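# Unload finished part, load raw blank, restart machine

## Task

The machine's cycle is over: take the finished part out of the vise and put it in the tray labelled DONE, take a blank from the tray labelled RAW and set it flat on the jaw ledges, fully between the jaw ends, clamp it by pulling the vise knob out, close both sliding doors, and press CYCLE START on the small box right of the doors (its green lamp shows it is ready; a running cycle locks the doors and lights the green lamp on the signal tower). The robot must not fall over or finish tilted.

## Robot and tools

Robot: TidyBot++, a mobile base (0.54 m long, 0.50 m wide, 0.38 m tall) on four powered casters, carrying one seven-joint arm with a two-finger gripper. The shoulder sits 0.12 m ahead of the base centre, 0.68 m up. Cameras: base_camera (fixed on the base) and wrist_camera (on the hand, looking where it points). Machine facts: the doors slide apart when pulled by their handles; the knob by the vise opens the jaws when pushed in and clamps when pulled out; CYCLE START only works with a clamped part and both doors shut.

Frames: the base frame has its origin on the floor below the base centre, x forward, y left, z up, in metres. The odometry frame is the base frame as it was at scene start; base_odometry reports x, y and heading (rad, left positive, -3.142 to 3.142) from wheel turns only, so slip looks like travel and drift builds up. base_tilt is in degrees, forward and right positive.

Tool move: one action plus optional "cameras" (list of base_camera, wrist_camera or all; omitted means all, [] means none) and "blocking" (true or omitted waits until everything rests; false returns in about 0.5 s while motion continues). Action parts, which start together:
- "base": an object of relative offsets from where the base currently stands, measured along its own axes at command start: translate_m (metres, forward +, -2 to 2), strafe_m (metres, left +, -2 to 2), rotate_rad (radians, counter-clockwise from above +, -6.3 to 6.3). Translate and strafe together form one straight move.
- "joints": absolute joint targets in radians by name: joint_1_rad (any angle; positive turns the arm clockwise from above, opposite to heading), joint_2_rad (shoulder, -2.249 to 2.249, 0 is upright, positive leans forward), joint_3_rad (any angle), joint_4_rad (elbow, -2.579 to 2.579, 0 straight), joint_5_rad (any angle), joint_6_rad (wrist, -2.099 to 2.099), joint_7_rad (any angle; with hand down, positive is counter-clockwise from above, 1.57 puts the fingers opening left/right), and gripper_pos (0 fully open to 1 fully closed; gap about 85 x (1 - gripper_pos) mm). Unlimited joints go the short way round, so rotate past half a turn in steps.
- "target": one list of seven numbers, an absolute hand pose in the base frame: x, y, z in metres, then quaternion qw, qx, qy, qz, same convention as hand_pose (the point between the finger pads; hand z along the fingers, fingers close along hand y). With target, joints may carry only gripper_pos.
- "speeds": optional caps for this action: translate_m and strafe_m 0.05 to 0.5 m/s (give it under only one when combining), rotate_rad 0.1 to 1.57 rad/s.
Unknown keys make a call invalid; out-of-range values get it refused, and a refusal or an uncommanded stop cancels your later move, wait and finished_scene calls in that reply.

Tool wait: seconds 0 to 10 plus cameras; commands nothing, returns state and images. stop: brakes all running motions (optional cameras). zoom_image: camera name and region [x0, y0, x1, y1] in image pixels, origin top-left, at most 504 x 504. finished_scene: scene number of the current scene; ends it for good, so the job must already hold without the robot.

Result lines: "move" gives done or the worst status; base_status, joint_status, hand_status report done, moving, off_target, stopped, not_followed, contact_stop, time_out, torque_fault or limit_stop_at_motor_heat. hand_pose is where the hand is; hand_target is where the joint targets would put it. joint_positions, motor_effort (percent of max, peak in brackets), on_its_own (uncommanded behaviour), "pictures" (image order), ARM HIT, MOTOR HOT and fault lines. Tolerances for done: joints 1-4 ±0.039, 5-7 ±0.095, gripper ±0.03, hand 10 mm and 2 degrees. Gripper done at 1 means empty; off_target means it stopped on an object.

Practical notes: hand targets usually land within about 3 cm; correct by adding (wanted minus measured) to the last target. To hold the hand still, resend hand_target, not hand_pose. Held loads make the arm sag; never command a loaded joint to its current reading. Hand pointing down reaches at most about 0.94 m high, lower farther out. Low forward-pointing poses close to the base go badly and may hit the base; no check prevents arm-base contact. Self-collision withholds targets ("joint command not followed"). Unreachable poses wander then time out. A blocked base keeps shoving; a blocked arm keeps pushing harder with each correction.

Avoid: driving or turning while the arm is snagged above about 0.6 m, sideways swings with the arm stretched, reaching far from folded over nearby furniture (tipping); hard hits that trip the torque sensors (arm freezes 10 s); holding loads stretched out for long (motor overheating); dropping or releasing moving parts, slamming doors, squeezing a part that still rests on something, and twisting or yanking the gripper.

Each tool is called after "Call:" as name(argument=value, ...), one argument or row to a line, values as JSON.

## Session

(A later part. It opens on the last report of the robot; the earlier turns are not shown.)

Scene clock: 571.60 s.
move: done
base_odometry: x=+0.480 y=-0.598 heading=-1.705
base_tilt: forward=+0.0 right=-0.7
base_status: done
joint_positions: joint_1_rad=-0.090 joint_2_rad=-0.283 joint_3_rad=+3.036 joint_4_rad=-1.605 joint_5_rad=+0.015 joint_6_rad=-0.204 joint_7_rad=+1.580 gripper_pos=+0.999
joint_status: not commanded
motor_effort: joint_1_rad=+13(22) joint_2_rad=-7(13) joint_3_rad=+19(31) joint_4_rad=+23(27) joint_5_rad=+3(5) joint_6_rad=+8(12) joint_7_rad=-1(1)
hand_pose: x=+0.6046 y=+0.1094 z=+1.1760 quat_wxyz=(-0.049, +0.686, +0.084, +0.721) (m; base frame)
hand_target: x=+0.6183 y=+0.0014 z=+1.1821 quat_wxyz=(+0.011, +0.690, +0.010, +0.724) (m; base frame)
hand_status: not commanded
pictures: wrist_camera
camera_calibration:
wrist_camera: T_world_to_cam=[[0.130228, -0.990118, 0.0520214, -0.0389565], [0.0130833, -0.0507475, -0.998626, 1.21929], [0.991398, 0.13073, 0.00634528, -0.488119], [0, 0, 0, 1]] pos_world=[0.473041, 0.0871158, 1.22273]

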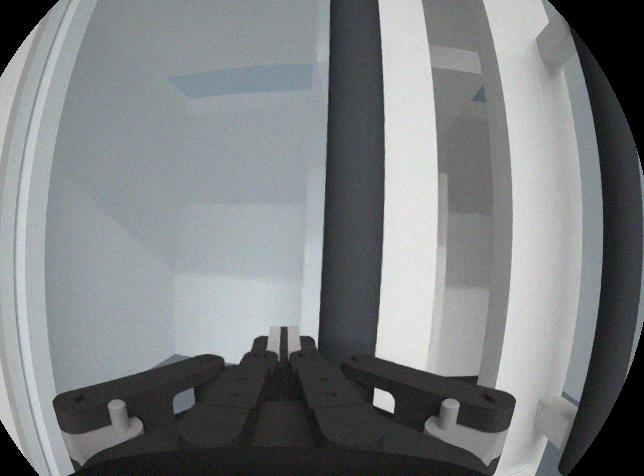

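Call:
move(
  base={"strafe_m": -0.045, "translate_m": 0.004},
  speeds={"strafe_m": 0.13},
  cameras=["wrist_camera"],
)

Scene clock: 573.63 s.
move: done
base_odometry: x=+0.435 y=-0.595 heading=-1.705
base_tilt: forward=+0.0 right=-0.7
base_status: done
joint_positions: joint_1_rad=-0.093 joint_2_rad=-0.286 joint_3_rad=+3.032 joint_4_rad=-1.605 joint_5_rad=+0.015 joint_6_rad=-0.206 joint_7_rad=+1.580 gripper_pos=+0.999
joint_status: not commanded
motor_effort: joint_1_rad=+13(23) joint_2_rad=-6(13) joint_3_rad=+20(32) joint_4_rad=+23(25) joint_5_rad=+3(5) joint_6_rad=+9(10) joint_7_rad=-1(2)
hand_pose: x=+0.6026 y=+0.1131 z=+1.1769 quat_wxyz=(-0.051, +0.686, +0.086, +0.721) (m; base frame)
hand_target: x=+0.6183 y=+0.0014 z=+1.1821 quat_wxyz=(+0.011, +0.690, +0.010, +0.724) (m; base frame)
hand_status: not commanded
pictures: wrist_camera
camera_calibration:
wrist_camera: T_world_to_cam=[[0.136709, -0.989174, 0.0533512, -0.0406784], [0.0145231, -0.0518497, -0.998549, 1.21957], [0.990505, 0.137286, 0.00727756, -0.487865], [0, 0, 0, 1]] pos_world=[0.471082, 0.0899733, 1.22352]

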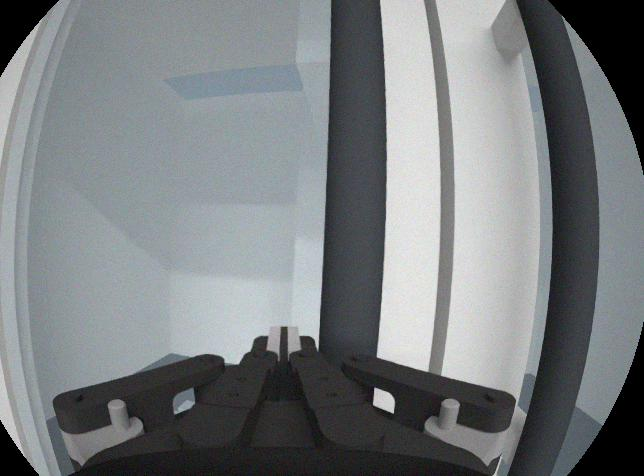

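Call:
move(
  base={"strafe_m": -0.04, "translate_m": 0.003},
  speeds={"strafe_m": 0.13},
  cameras=["wrist_camera"],
)

Scene clock: 575.17 s.
move: done
base_odometry: x=+0.396 y=-0.593 heading=-1.704
base_tilt: forward=+0.0 right=-0.7
base_status: done
joint_positions: joint_1_rad=-0.121 joint_2_rad=-0.279 joint_3_rad=+3.003 joint_4_rad=-1.599 joint_5_rad=+0.015 joint_6_rad=-0.206 joint_7_rad=+1.580 gripper_pos=+0.999
joint_status: not commanded
motor_effort: joint_1_rad=+22(25) joint_2_rad=-11(12) joint_3_rad=+31(35) joint_4_rad=+21(23) joint_5_rad=+5(6) joint_6_rad=+6(9) joint_7_rad=-1(1)
hand_pose: x=+0.5973 y=+0.1441 z=+1.1766 quat_wxyz=(-0.069, +0.683, +0.108, +0.719) (m; base frame)
hand_target: x=+0.6183 y=+0.0014 z=+1.1821 quat_wxyz=(+0.011, +0.690, +0.010, +0.724) (m; base frame)
hand_status: not commanded
pictures: wrist_camera
camera_calibration:
wrist_camera: T_world_to_cam=[[0.191738, -0.979584, 0.0604311, -0.0517981], [0.0177022, -0.0581117, -0.998153, 1.2195], [0.981286, 0.192454, 0.00619854, -0.48809], [0, 0, 0, 1]] pos_world=[0.4673, 0.114062, 1.22341]

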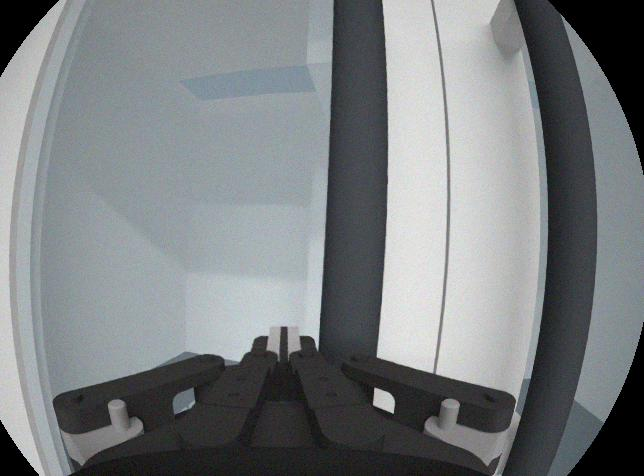

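Call:
move(
  base={"strafe_m": 0.15},
  speeds={"strafe_m": 0.2},
  cameras=["wrist_camera"],
)

Call:
move(
  base={"translate_m": -0.34},
  speeds={"translate_m": 0.4},
  joints={"joint_1_rad": 0.0, "joint_2_rad": -0.278, "joint_3_rad": 3.1416, "joint_4_rad": -1.585, "joint_5_rad": 0.0, "joint_6_rad": -0.25},
  cameras=["wrist_camera", "base_camera"],
)

Scene clock: 580.23 s.
move: done
base_odometry: x=+0.545 y=-0.613 heading=-1.705
base_tilt: forward=-0.1 right=-0.6
base_status: done
joint_positions: joint_1_rad=-0.013 joint_2_rad=-0.282 joint_3_rad=+3.126 joint_4_rad=-1.602 joint_5_rad=+0.015 joint_6_rad=-0.208 joint_7_rad=+1.580 gripper_pos=+0.999
joint_status: not commanded
motor_effort: joint_1_rad=+0(22) joint_2_rad=-10(12) joint_3_rad=+1(31) joint_4_rad=+22(25) joint_5_rad=+0(5) joint_6_rad=+9(11) joint_7_rad=-1(2)
hand_pose: x=+0.6169 y=+0.0164 z=+1.1770 quat_wxyz=(+0.001, +0.692, +0.018, +0.722) (m; base frame)
hand_target: x=+0.6183 y=+0.0014 z=+1.1821 quat_wxyz=(+0.011, +0.690, +0.010, +0.724) (m; base frame)
hand_status: not commanded
pictures: wrist_camera
camera_calibration:
wrist_camera: T_world_to_cam=[[-0.0327323, -0.999102, 0.0269183, -0.0024292], [0.0025001, -0.0270145, -0.999632, 1.22276], [0.999461, -0.032653, 0.0033821, -0.48697], [0, 0, 0, 1]] pos_world=[0.483571, 0.0147042, 1.22402]

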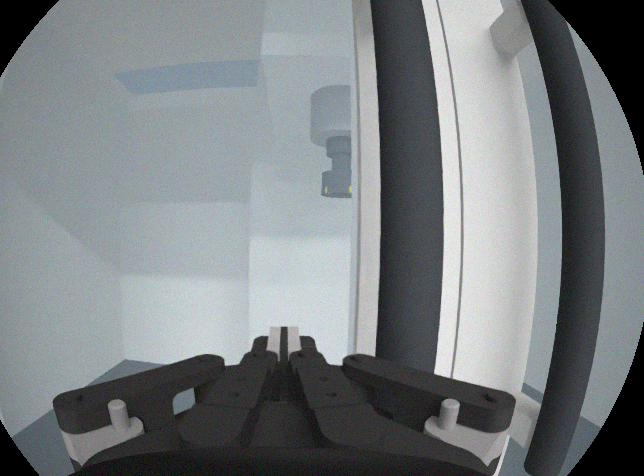

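Scene clock: 582.23 s.
move: done
base_odometry: x=+0.590 y=-0.276 heading=-1.705
base_tilt: forward=-0.1 right=-0.6
base_status: done
joint_positions: joint_1_rad=-0.013 joint_2_rad=-0.281 joint_3_rad=+3.126 joint_4_rad=-1.600 joint_5_rad=+0.015 joint_6_rad=-0.238 joint_7_rad=+1.580 gripper_pos=+0.999
joint_status: all done
motor_effort: joint_1_rad=-1(2) joint_2_rad=-11(14) joint_3_rad=+1(2) joint_4_rad=+23(24) joint_5_rad=+1(1) joint_6_rad=+8(9) joint_7_rad=-1(2)
hand_pose: x=+0.6176 y=+0.0163 z=+1.1685 quat_wxyz=(+0.001, +0.702, +0.018, +0.712) (m; base frame)
hand_target: x=+0.6183 y=+0.0013 z=+1.1727 quat_wxyz=(+0.010, +0.702, +0.010, +0.712) (m; base frame)
hand_status: not commanded
pictures: base_camera, wrist_camera
camera_calibration:
wrist_camera: T_world_to_cam=[[-0.0324761, -0.999065, 0.0285221, -0.00436889], [-0.0261076, -0.0276794, -0.999276, 1.23154], [0.999131, -0.0331972, -0.0251843, -0.453994], [0, 0, 0, 1]] pos_world=[0.485611, 0.0146522, 1.21934]

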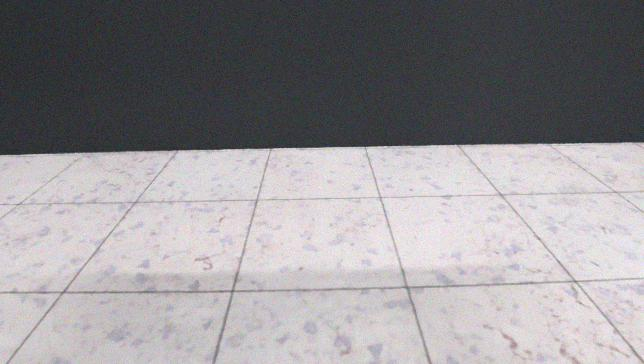

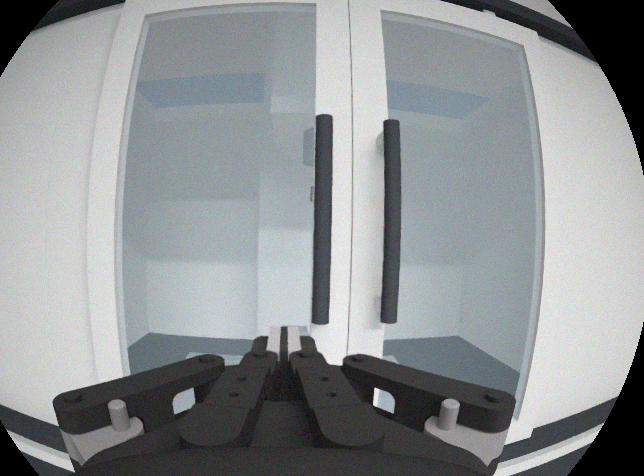

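Call:
zoom_image(
  camera="wrist_camera",
  region=[60, 0, 560, 460],
)

Scaled by 1.008.

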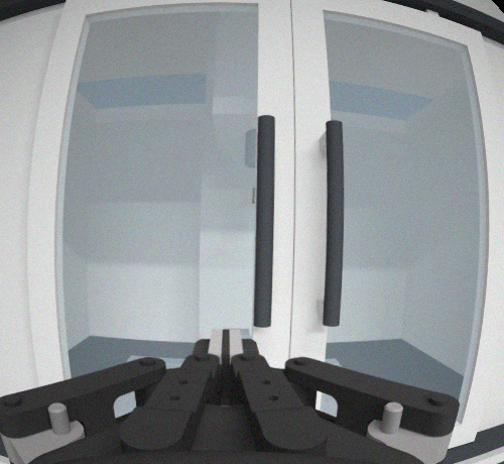

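Call:
move(
  base={"strafe_m": -1.14, "translate_m": -0.05},
  speeds={"strafe_m": 0.5},
  cameras=["wrist_camera", "base_camera"],
)

Scene clock: 588.27 s.
move: done
base_odometry: x=-0.533 y=-0.074 heading=-1.706
base_tilt: forward=-0.1 right=-0.6
base_status: done
joint_positions: joint_1_rad=-0.012 joint_2_rad=-0.281 joint_3_rad=+3.128 joint_4_rad=-1.600 joint_5_rad=+0.015 joint_6_rad=-0.238 joint_7_rad=+1.580 gripper_pos=+0.999
joint_status: not commanded
motor_effort: joint_1_rad=-1(1) joint_2_rad=-11(12) joint_3_rad=+0(4) joint_4_rad=+23(23) joint_5_rad=+0(1) joint_6_rad=+8(9) joint_7_rad=-1(2)
hand_pose: x=+0.6177 y=+0.0148 z=+1.1684 quat_wxyz=(+0.002, +0.702, +0.017, +0.712) (m; base frame)
hand_target: x=+0.6183 y=+0.0013 z=+1.1727 quat_wxyz=(+0.010, +0.702, +0.010, +0.712) (m; base frame)
hand_status: not commanded
pictures: base_camera, wrist_camera
camera_calibration:
wrist_camera: T_world_to_cam=[[-0.0347932, -0.999004, 0.0279279, -0.0036871], [-0.0263549, -0.0270179, -0.999287, 1.23159], [0.999047, -0.0355044, -0.0253886, -0.453869], [0, 0, 0, 1]] pos_world=[0.485767, 0.0134772, 1.21929]

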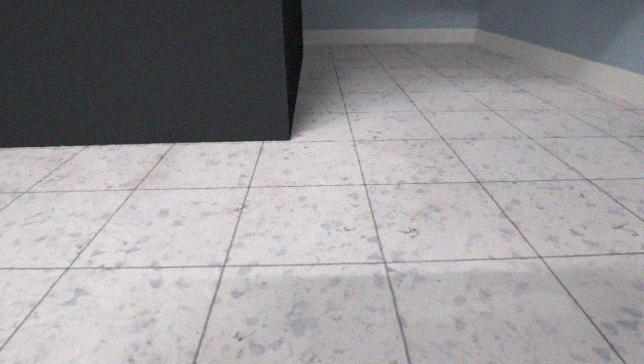

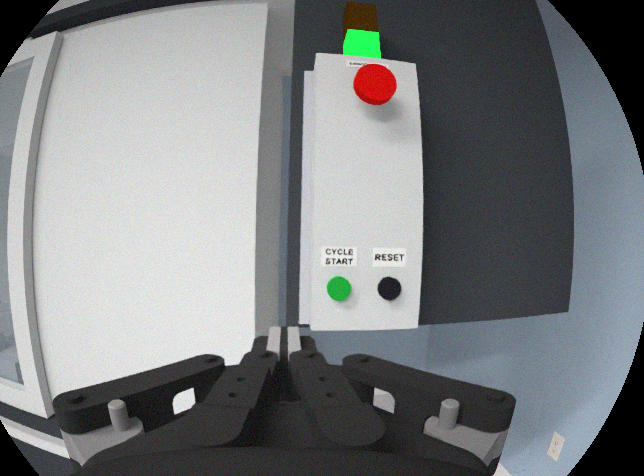

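Call:
move(
  base={"strafe_m": -0.042, "translate_m": 0.07},
  speeds={"strafe_m": 0.2},
  cameras=["wrist_camera"],
)

Call:
zoom_image(
  camera="wrist_camera",
  region=[180, 200, 400, 380],
)

Scene clock: 591.43 s.
move: done
base_odometry: x=-0.585 y=-0.137 heading=-1.706
base_tilt: forward=+0.0 right=-0.7
base_status: done
joint_positions: joint_1_rad=-0.012 joint_2_rad=-0.271 joint_3_rad=+3.129 joint_4_rad=-1.600 joint_5_rad=+0.015 joint_6_rad=-0.238 joint_7_rad=+1.580 gripper_pos=+0.999
joint_status: not commanded
motor_effort: joint_1_rad=-1(1) joint_2_rad=-11(15) joint_3_rad=+1(2) joint_4_rad=+23(24) joint_5_rad=+1(1) joint_6_rad=+7(9) joint_7_rad=-2(2)
hand_pose: x=+0.6227 y=+0.0145 z=+1.1634 quat_wxyz=(+0.002, +0.706, +0.017, +0.708) (m; base frame)
hand_target: x=+0.6183 y=+0.0013 z=+1.1727 quat_wxyz=(+0.010, +0.702, +0.010, +0.712) (m; base frame)
hand_status: not commanded
pictures: wrist_camera
camera_calibration:
wrist_camera: T_world_to_cam=[[-0.0352166, -0.998981, 0.0282232, -0.00383583], [-0.0365057, -0.0269359, -0.99897, 1.23259], [0.998713, -0.0362106, -0.0355199, -0.446965], [0, 0, 0, 1]] pos_world=[0.491251, 0.0131843, 1.21556]

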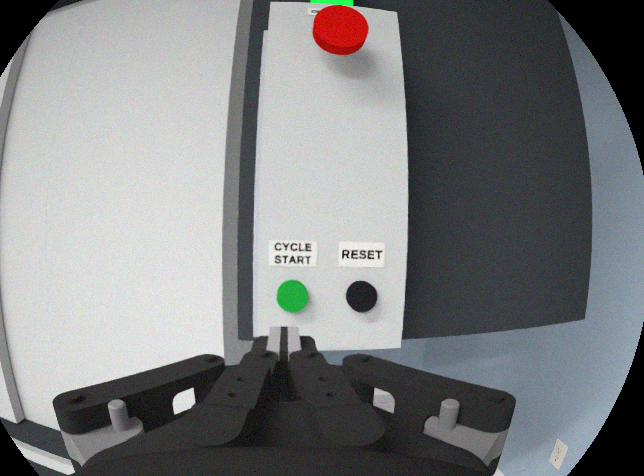

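Scaled by 2.291.

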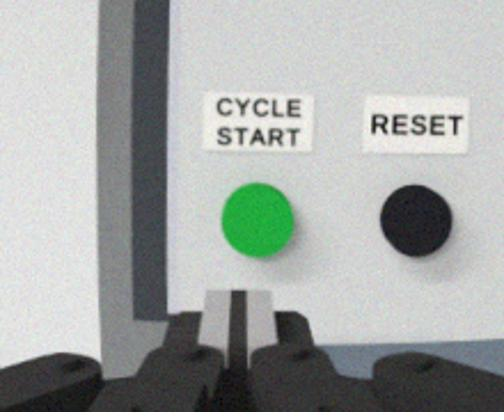

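Call:
move(
  base={"strafe_m": -0.004, "translate_m": 0.02},
  speeds={"translate_m": 0.1},
  joints={"joint_2_rad": -0.285, "joint_4_rad": -1.585, "joint_6_rad": -0.185},
  cameras=["wrist_camera"],
)

Call:
zoom_image(
  camera="wrist_camera",
  region=[180, 200, 400, 380],
)

Scene clock: 596.23 s.
move: done
base_odometry: x=-0.592 y=-0.157 heading=-1.706
base_tilt: forward=+0.0 right=-0.6
base_status: done
joint_positions: joint_1_rad=-0.012 joint_2_rad=-0.277 joint_3_rad=+3.129 joint_4_rad=-1.597 joint_5_rad=+0.015 joint_6_rad=-0.186 joint_7_rad=+1.580 gripper_pos=+0.999
joint_status: all done
motor_effort: joint_1_rad=+0(1) joint_2_rad=-11(14) joint_3_rad=+1(3) joint_4_rad=+22(25) joint_5_rad=+0(1) joint_6_rad=+7(9) joint_7_rad=-1(2)
hand_pose: x=+0.6189 y=+0.0147 z=+1.1844 quat_wxyz=(+0.002, +0.684, +0.017, +0.729) (m; base frame)
hand_target: x=+0.6138 y=+0.0013 z=+1.1964 quat_wxyz=(+0.011, +0.676, +0.010, +0.737) (m; base frame)
hand_status: not commanded
pictures: wrist_camera
camera_calibration:
wrist_camera: T_world_to_cam=[[-0.0359634, -0.999046, 0.0247865, 0.000173698], [0.0244242, -0.0256738, -0.999372, 1.21618], [0.999055, -0.0353355, 0.0253242, -0.514758], [0, 0, 0, 1]] pos_world=[0.484574, 0.0132083, 1.22845]

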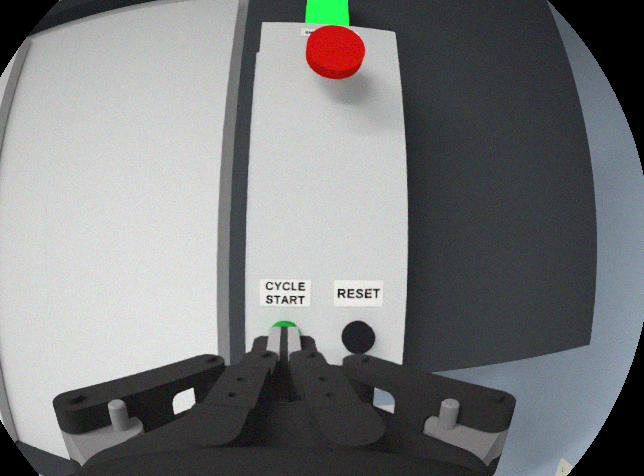

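Scaled by 2.291.

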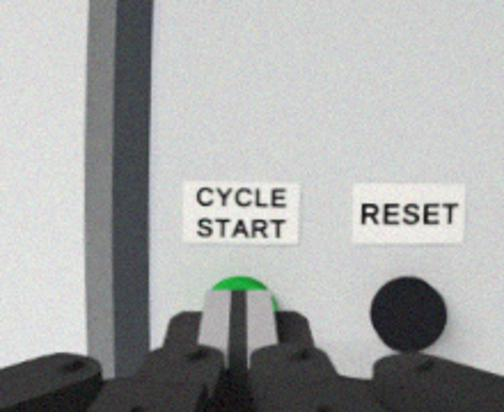

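Call:
move(
  joints={"joint_6_rad": -0.242},
  base={"strafe_m": -0.001, "translate_m": 0.01},
  speeds={"translate_m": 0.1},
  cameras=["wrist_camera"],
)

Call:
zoom_image(
  camera="wrist_camera",
  region=[180, 200, 400, 380],
)

Scene clock: 598.07 s.
move: done
base_odometry: x=-0.594 y=-0.167 heading=-1.706
base_tilt: forward=+0.0 right=-0.6
base_status: done
joint_positions: joint_1_rad=-0.012 joint_2_rad=-0.277 joint_3_rad=+3.129 joint_4_rad=-1.597 joint_5_rad=+0.015 joint_6_rad=-0.232 joint_7_rad=+1.580 gripper_pos=+0.999
joint_status: all done
motor_effort: joint_1_rad=+0(1) joint_2_rad=-11(14) joint_3_rad=+1(2) joint_4_rad=+23(24) joint_5_rad=+0(1) joint_6_rad=+8(9) joint_7_rad=-1(2)
hand_pose: x=+0.6195 y=+0.0144 z=+1.1701 quat_wxyz=(+0.002, +0.700, +0.017, +0.714) (m; base frame)
hand_target: x=+0.6148 y=+0.0013 z=+1.1787 quat_wxyz=(+0.010, +0.697, +0.010, +0.717) (m; base frame)
hand_status: not commanded
pictures: wrist_camera
camera_calibration:
wrist_camera: T_world_to_cam=[[-0.0355762, -0.998991, 0.0273989, -0.00299201], [-0.0214723, -0.0266459, -0.999414, 1.23043], [0.999136, -0.0361437, -0.0205027, -0.461357], [0, 0, 0, 1]] pos_world=[0.487272, 0.0131218, 1.22033]

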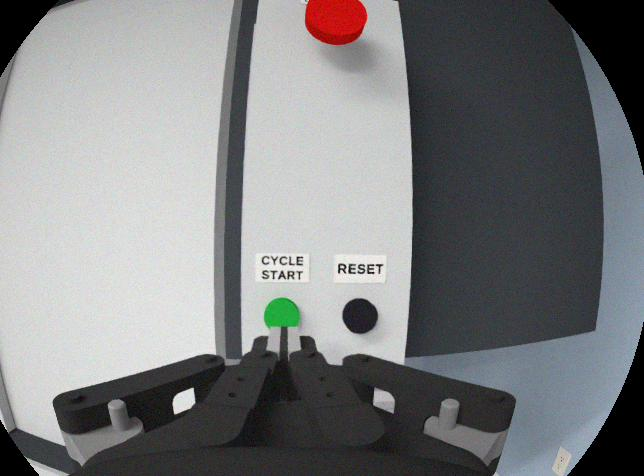

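Scaled by 2.291.

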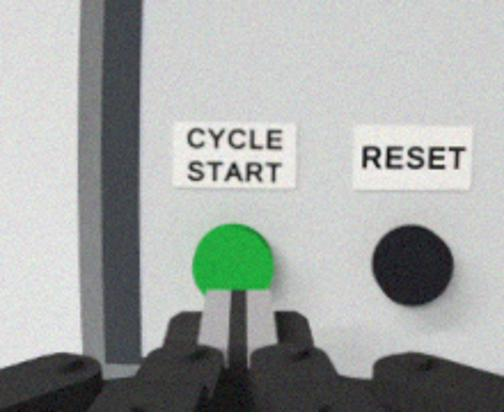

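Call:
move(
  base={"translate_m": 0.016},
  speeds={"translate_m": 0.05},
  cameras=["wrist_camera"],
)

Call:
zoom_image(
  camera="wrist_camera",
  region=[180, 200, 400, 380],
)

Scene clock: 600.47 s.
move: done
base_odometry: x=-0.597 y=-0.183 heading=-1.707
base_tilt: forward=+0.0 right=-0.6
base_status: done
joint_positions: joint_1_rad=-0.012 joint_2_rad=-0.279 joint_3_rad=+3.129 joint_4_rad=-1.597 joint_5_rad=+0.015 joint_6_rad=-0.232 joint_7_rad=+1.580 gripper_pos=+0.999
joint_status: not commanded
motor_effort: joint_1_rad=+0(1) joint_2_rad=-11(13) joint_3_rad=+0(2) joint_4_rad=+23(23) joint_5_rad=+0(1) joint_6_rad=+8(9) joint_7_rad=-1(2)
hand_pose: x=+0.6186 y=+0.0144 z=+1.1710 quat_wxyz=(+0.002, +0.700, +0.017, +0.714) (m; base frame)
hand_target: x=+0.6148 y=+0.0013 z=+1.1787 quat_wxyz=(+0.010, +0.697, +0.010, +0.717) (m; base frame)
hand_status: not commanded
pictures: wrist_camera
camera_calibration:
wrist_camera: T_world_to_cam=[[-0.0356228, -0.998992, 0.0273173, -0.00293076], [-0.0197689, -0.0266248, -0.99945, 1.23025], [0.99917, -0.0361433, -0.0188005, -0.462521], [0, 0, 0, 1]] pos_world=[0.486354, 0.0131104, 1.22096]

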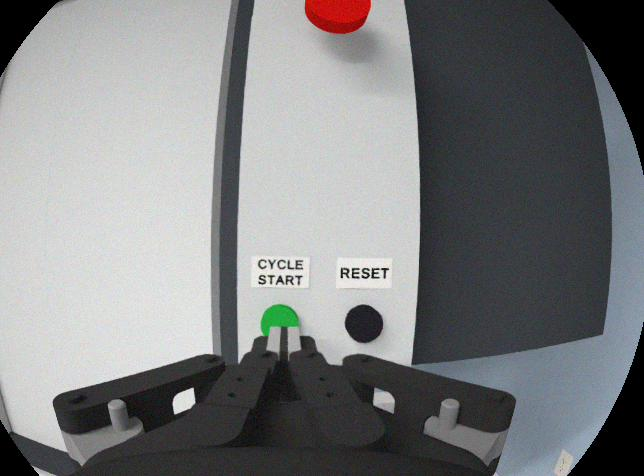

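Scaled by 2.291.

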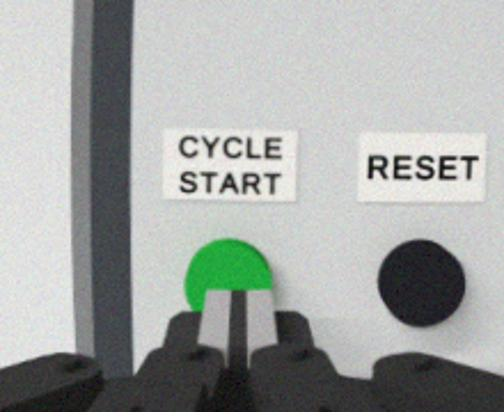

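Call:
move(
  base={"translate_m": 0.014, "strafe_m": 0.003},
  speeds={"translate_m": 0.05},
  cameras=["wrist_camera"],
)

Call:
zoom_image(
  camera="wrist_camera",
  region=[180, 200, 400, 380],
)

Scene clock: 602.20 s.
move: done
base_odometry: x=-0.596 y=-0.197 heading=-1.707
base_tilt: forward=+0.0 right=-0.7
base_status: done
joint_positions: joint_1_rad=-0.012 joint_2_rad=-0.279 joint_3_rad=+3.129 joint_4_rad=-1.597 joint_5_rad=+0.015 joint_6_rad=-0.232 joint_7_rad=+1.580 gripper_pos=+0.999
joint_status: not commanded
motor_effort: joint_1_rad=+0(1) joint_2_rad=-10(13) joint_3_rad=+2(3) joint_4_rad=+23(23) joint_5_rad=+0(1) joint_6_rad=+8(9) joint_7_rad=-1(2)
hand_pose: x=+0.6185 y=+0.0144 z=+1.1711 quat_wxyz=(+0.002, +0.700, +0.017, +0.714) (m; base frame)
hand_target: x=+0.6148 y=+0.0013 z=+1.1787 quat_wxyz=(+0.010, +0.697, +0.010, +0.717) (m; base frame)
hand_status: not commanded
pictures: wrist_camera
camera_calibration:
wrist_camera: T_world_to_cam=[[-0.0356276, -0.998992, 0.0273088, -0.00292442], [-0.0195927, -0.0266227, -0.999454, 1.23023], [0.999173, -0.0361432, -0.0186244, -0.462642], [0, 0, 0, 1]] pos_world=[0.486259, 0.0131093, 1.22102]

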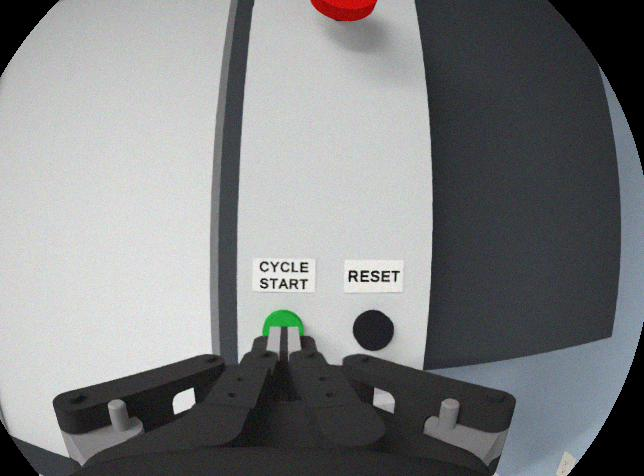

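Scaled by 2.291.

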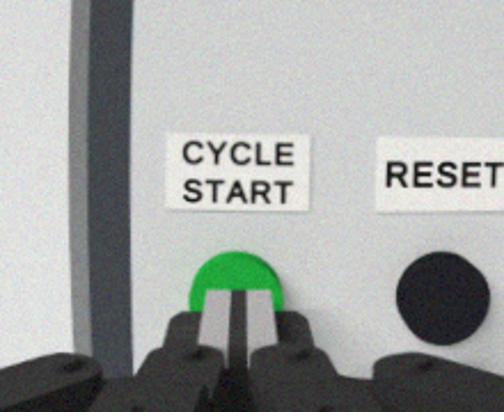

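Call:
move(
  base={"translate_m": 0.014},
  speeds={"translate_m": 0.05},
  cameras=["wrist_camera"],
)

Call:
zoom_image(
  camera="wrist_camera",
  region=[180, 200, 400, 380],
)

Scene clock: 603.80 s.
move: done
base_odometry: x=-0.598 y=-0.212 heading=-1.707
base_tilt: forward=+0.0 right=-0.7
base_status: done
joint_positions: joint_1_rad=-0.012 joint_2_rad=-0.279 joint_3_rad=+3.129 joint_4_rad=-1.597 joint_5_rad=+0.015 joint_6_rad=-0.232 joint_7_rad=+1.580 gripper_pos=+0.999
joint_status: not commanded
motor_effort: joint_1_rad=+0(2) joint_2_rad=-11(13) joint_3_rad=+3(3) joint_4_rad=+23(23) joint_5_rad=+1(1) joint_6_rad=+8(9) joint_7_rad=-2(2)
hand_pose: x=+0.6183 y=+0.0144 z=+1.1714 quat_wxyz=(+0.002, +0.699, +0.017, +0.714) (m; base frame)
hand_target: x=+0.6148 y=+0.0013 z=+1.1787 quat_wxyz=(+0.010, +0.697, +0.010, +0.717) (m; base frame)
hand_status: not commanded
pictures: wrist_camera
camera_calibration:
wrist_camera: T_world_to_cam=[[-0.0356437, -0.998992, 0.0272806, -0.00290329], [-0.0190053, -0.0266154, -0.999465, 1.23017], [0.999184, -0.0361431, -0.0180375, -0.463043], [0, 0, 0, 1]] pos_world=[0.485942, 0.0131054, 1.22124]

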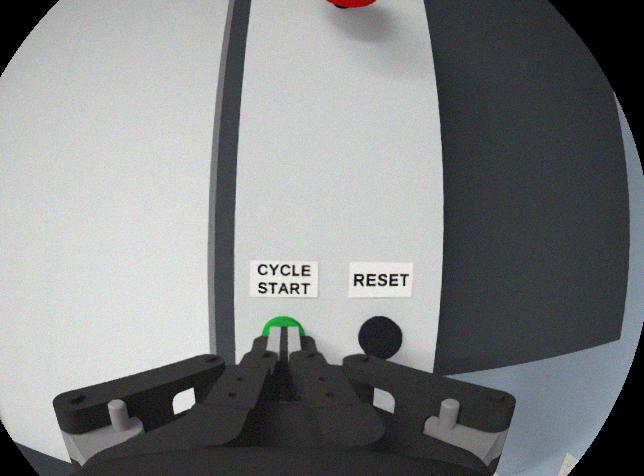

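Scaled by 2.291.

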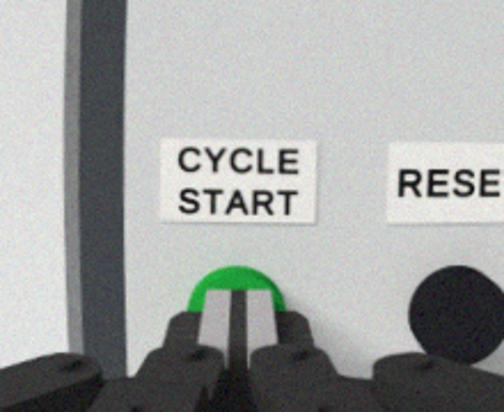

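Call:
move(
  base={"translate_m": 0.013},
  speeds={"translate_m": 0.05},
  cameras=["wrist_camera"],
)

Call:
zoom_image(
  camera="wrist_camera",
  region=[180, 200, 400, 380],
)

Scene clock: 605.07 s.
move: done
base_odometry: x=-0.599 y=-0.224 heading=-1.707
base_tilt: forward=+0.0 right=-0.7
base_status: done
joint_positions: joint_1_rad=-0.012 joint_2_rad=-0.298 joint_3_rad=+3.129 joint_4_rad=-1.602 joint_5_rad=+0.015 joint_6_rad=-0.241 joint_7_rad=+1.580 gripper_pos=+0.999
joint_status: not commanded
motor_effort: joint_1_rad=-1(1) joint_2_rad=-8(10) joint_3_rad=+1(2) joint_4_rad=+24(26) joint_5_rad=+0(1) joint_6_rad=+10(13) joint_7_rad=-1(2)
hand_pose: x=+0.6097 y=+0.0142 z=+1.1749 quat_wxyz=(+0.002, +0.698, +0.017, +0.716) (m; base frame)
hand_target: x=+0.6148 y=+0.0013 z=+1.1787 quat_wxyz=(+0.010, +0.697, +0.010, +0.717) (m; base frame)
hand_status: not commanded
pictures: wrist_camera
camera_calibration:
wrist_camera: T_world_to_cam=[[-0.0359524, -0.998984, 0.0271649, -0.00313785], [-0.0139009, -0.0266799, -0.999547, 1.23057], [0.999257, -0.0363137, -0.0129275, -0.460519], [0, 0, 0, 1]] pos_world=[0.47717, 0.0129736, 1.22414]

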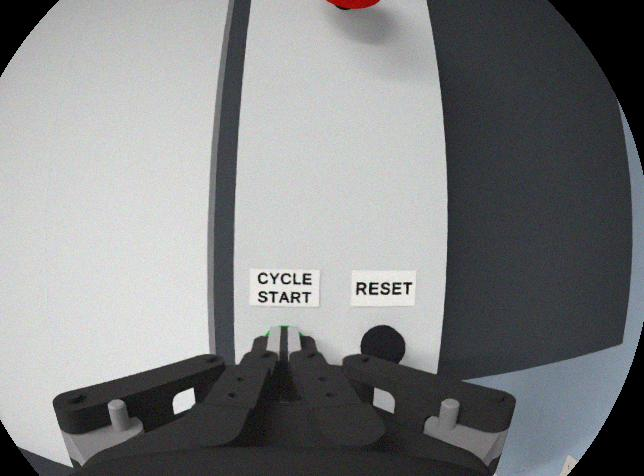

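Scaled by 2.291.

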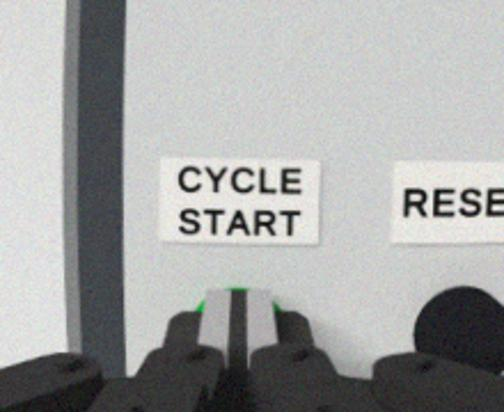

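Call:
move(
  base={"translate_m": 0.006},
  speeds={"translate_m": 0.05},
  cameras=[],
)

Call:
move(
  base={"translate_m": -0.33},
  speeds={"translate_m": 0.3},
  joints={"joint_6_rad": 0.4},
  cameras=["wrist_camera"],
)

Scene clock: 606.60 s.
move: done
base_odometry: x=-0.600 y=-0.230 heading=-1.707
base_tilt: forward=+0.0 right=-0.7
base_status: done
joint_positions: joint_1_rad=-0.012 joint_2_rad=-0.310 joint_3_rad=+3.129 joint_4_rad=-1.605 joint_5_rad=+0.015 joint_6_rad=-0.249 joint_7_rad=+1.580 gripper_pos=+0.999
joint_status: not commanded
motor_effort: joint_1_rad=-1(2) joint_2_rad=-6(9) joint_3_rad=+1(3) joint_4_rad=+25(28) joint_5_rad=+1(1) joint_6_rad=+11(15) joint_7_rad=-1(2)
hand_pose: x=+0.6041 y=+0.0140 z=+1.1762 quat_wxyz=(+0.002, +0.697, +0.017, +0.716) (m; base frame)
hand_target: x=+0.6148 y=+0.0013 z=+1.1787 quat_wxyz=(+0.010, +0.697, +0.010, +0.717) (m; base frame)
hand_status: not commanded
pictures: none
No camera images: "cameras" was empty.

Scene clock: 608.73 s.
move: done
base_odometry: x=-0.555 y=+0.097 heading=-1.707
base_tilt: forward=-0.1 right=-0.6
base_status: done
joint_positions: joint_1_rad=-0.012 joint_2_rad=-0.285 joint_3_rad=+3.129 joint_4_rad=-1.596 joint_5_rad=+0.015 joint_6_rad=+0.373 joint_7_rad=+1.580 gripper_pos=+0.999
joint_status: all done
motor_effort: joint_1_rad=+0(2) joint_2_rad=-9(15) joint_3_rad=+1(3) joint_4_rad=+21(26) joint_5_rad=+1(1) joint_6_rad=+7(10) joint_7_rad=-1(2)
hand_pose: x=+0.5550 y=+0.0155 z=+1.3505 quat_wxyz=(-0.001, +0.452, +0.014, +0.892) (m; base frame)
hand_target: x=+0.5475 y=+0.0013 z=+1.3632 quat_wxyz=(+0.013, +0.435, +0.006, +0.900) (m; base frame)
hand_status: not commanded
pictures: wrist_camera
camera_calibration:
wrist_camera: T_world_to_cam=[[-0.0323513, -0.999451, -0.00720951, 0.0357971], [0.558669, -0.0121015, -0.829302, 0.85739], [0.828759, -0.0308568, 0.558754, -1.081], [0, 0, 0, 1]] pos_world=[0.418054, 0.0127968, 1.31531]

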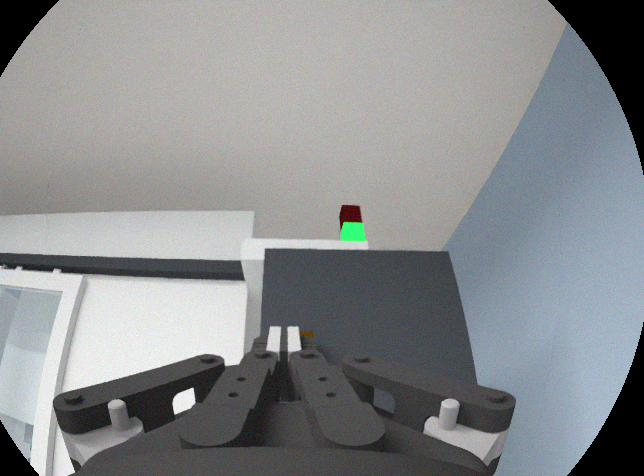

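Call:
zoom_image(
  camera="wrist_camera",
  region=[300, 180, 400, 270],
)

Scaled by 5.040.

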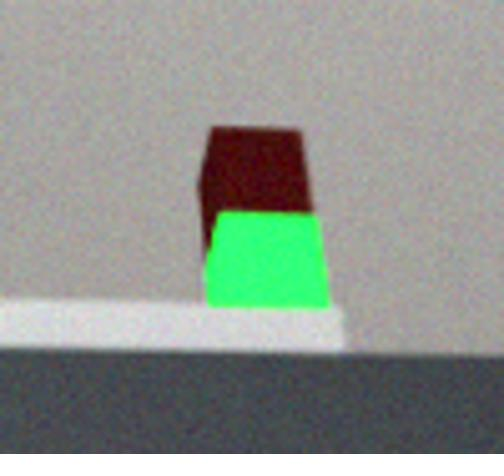

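The green lamp on the signal tower is lit, so the cycle is running.

Call:
finished_scene(
  scene=2,
)

The scene is finished: the task was done.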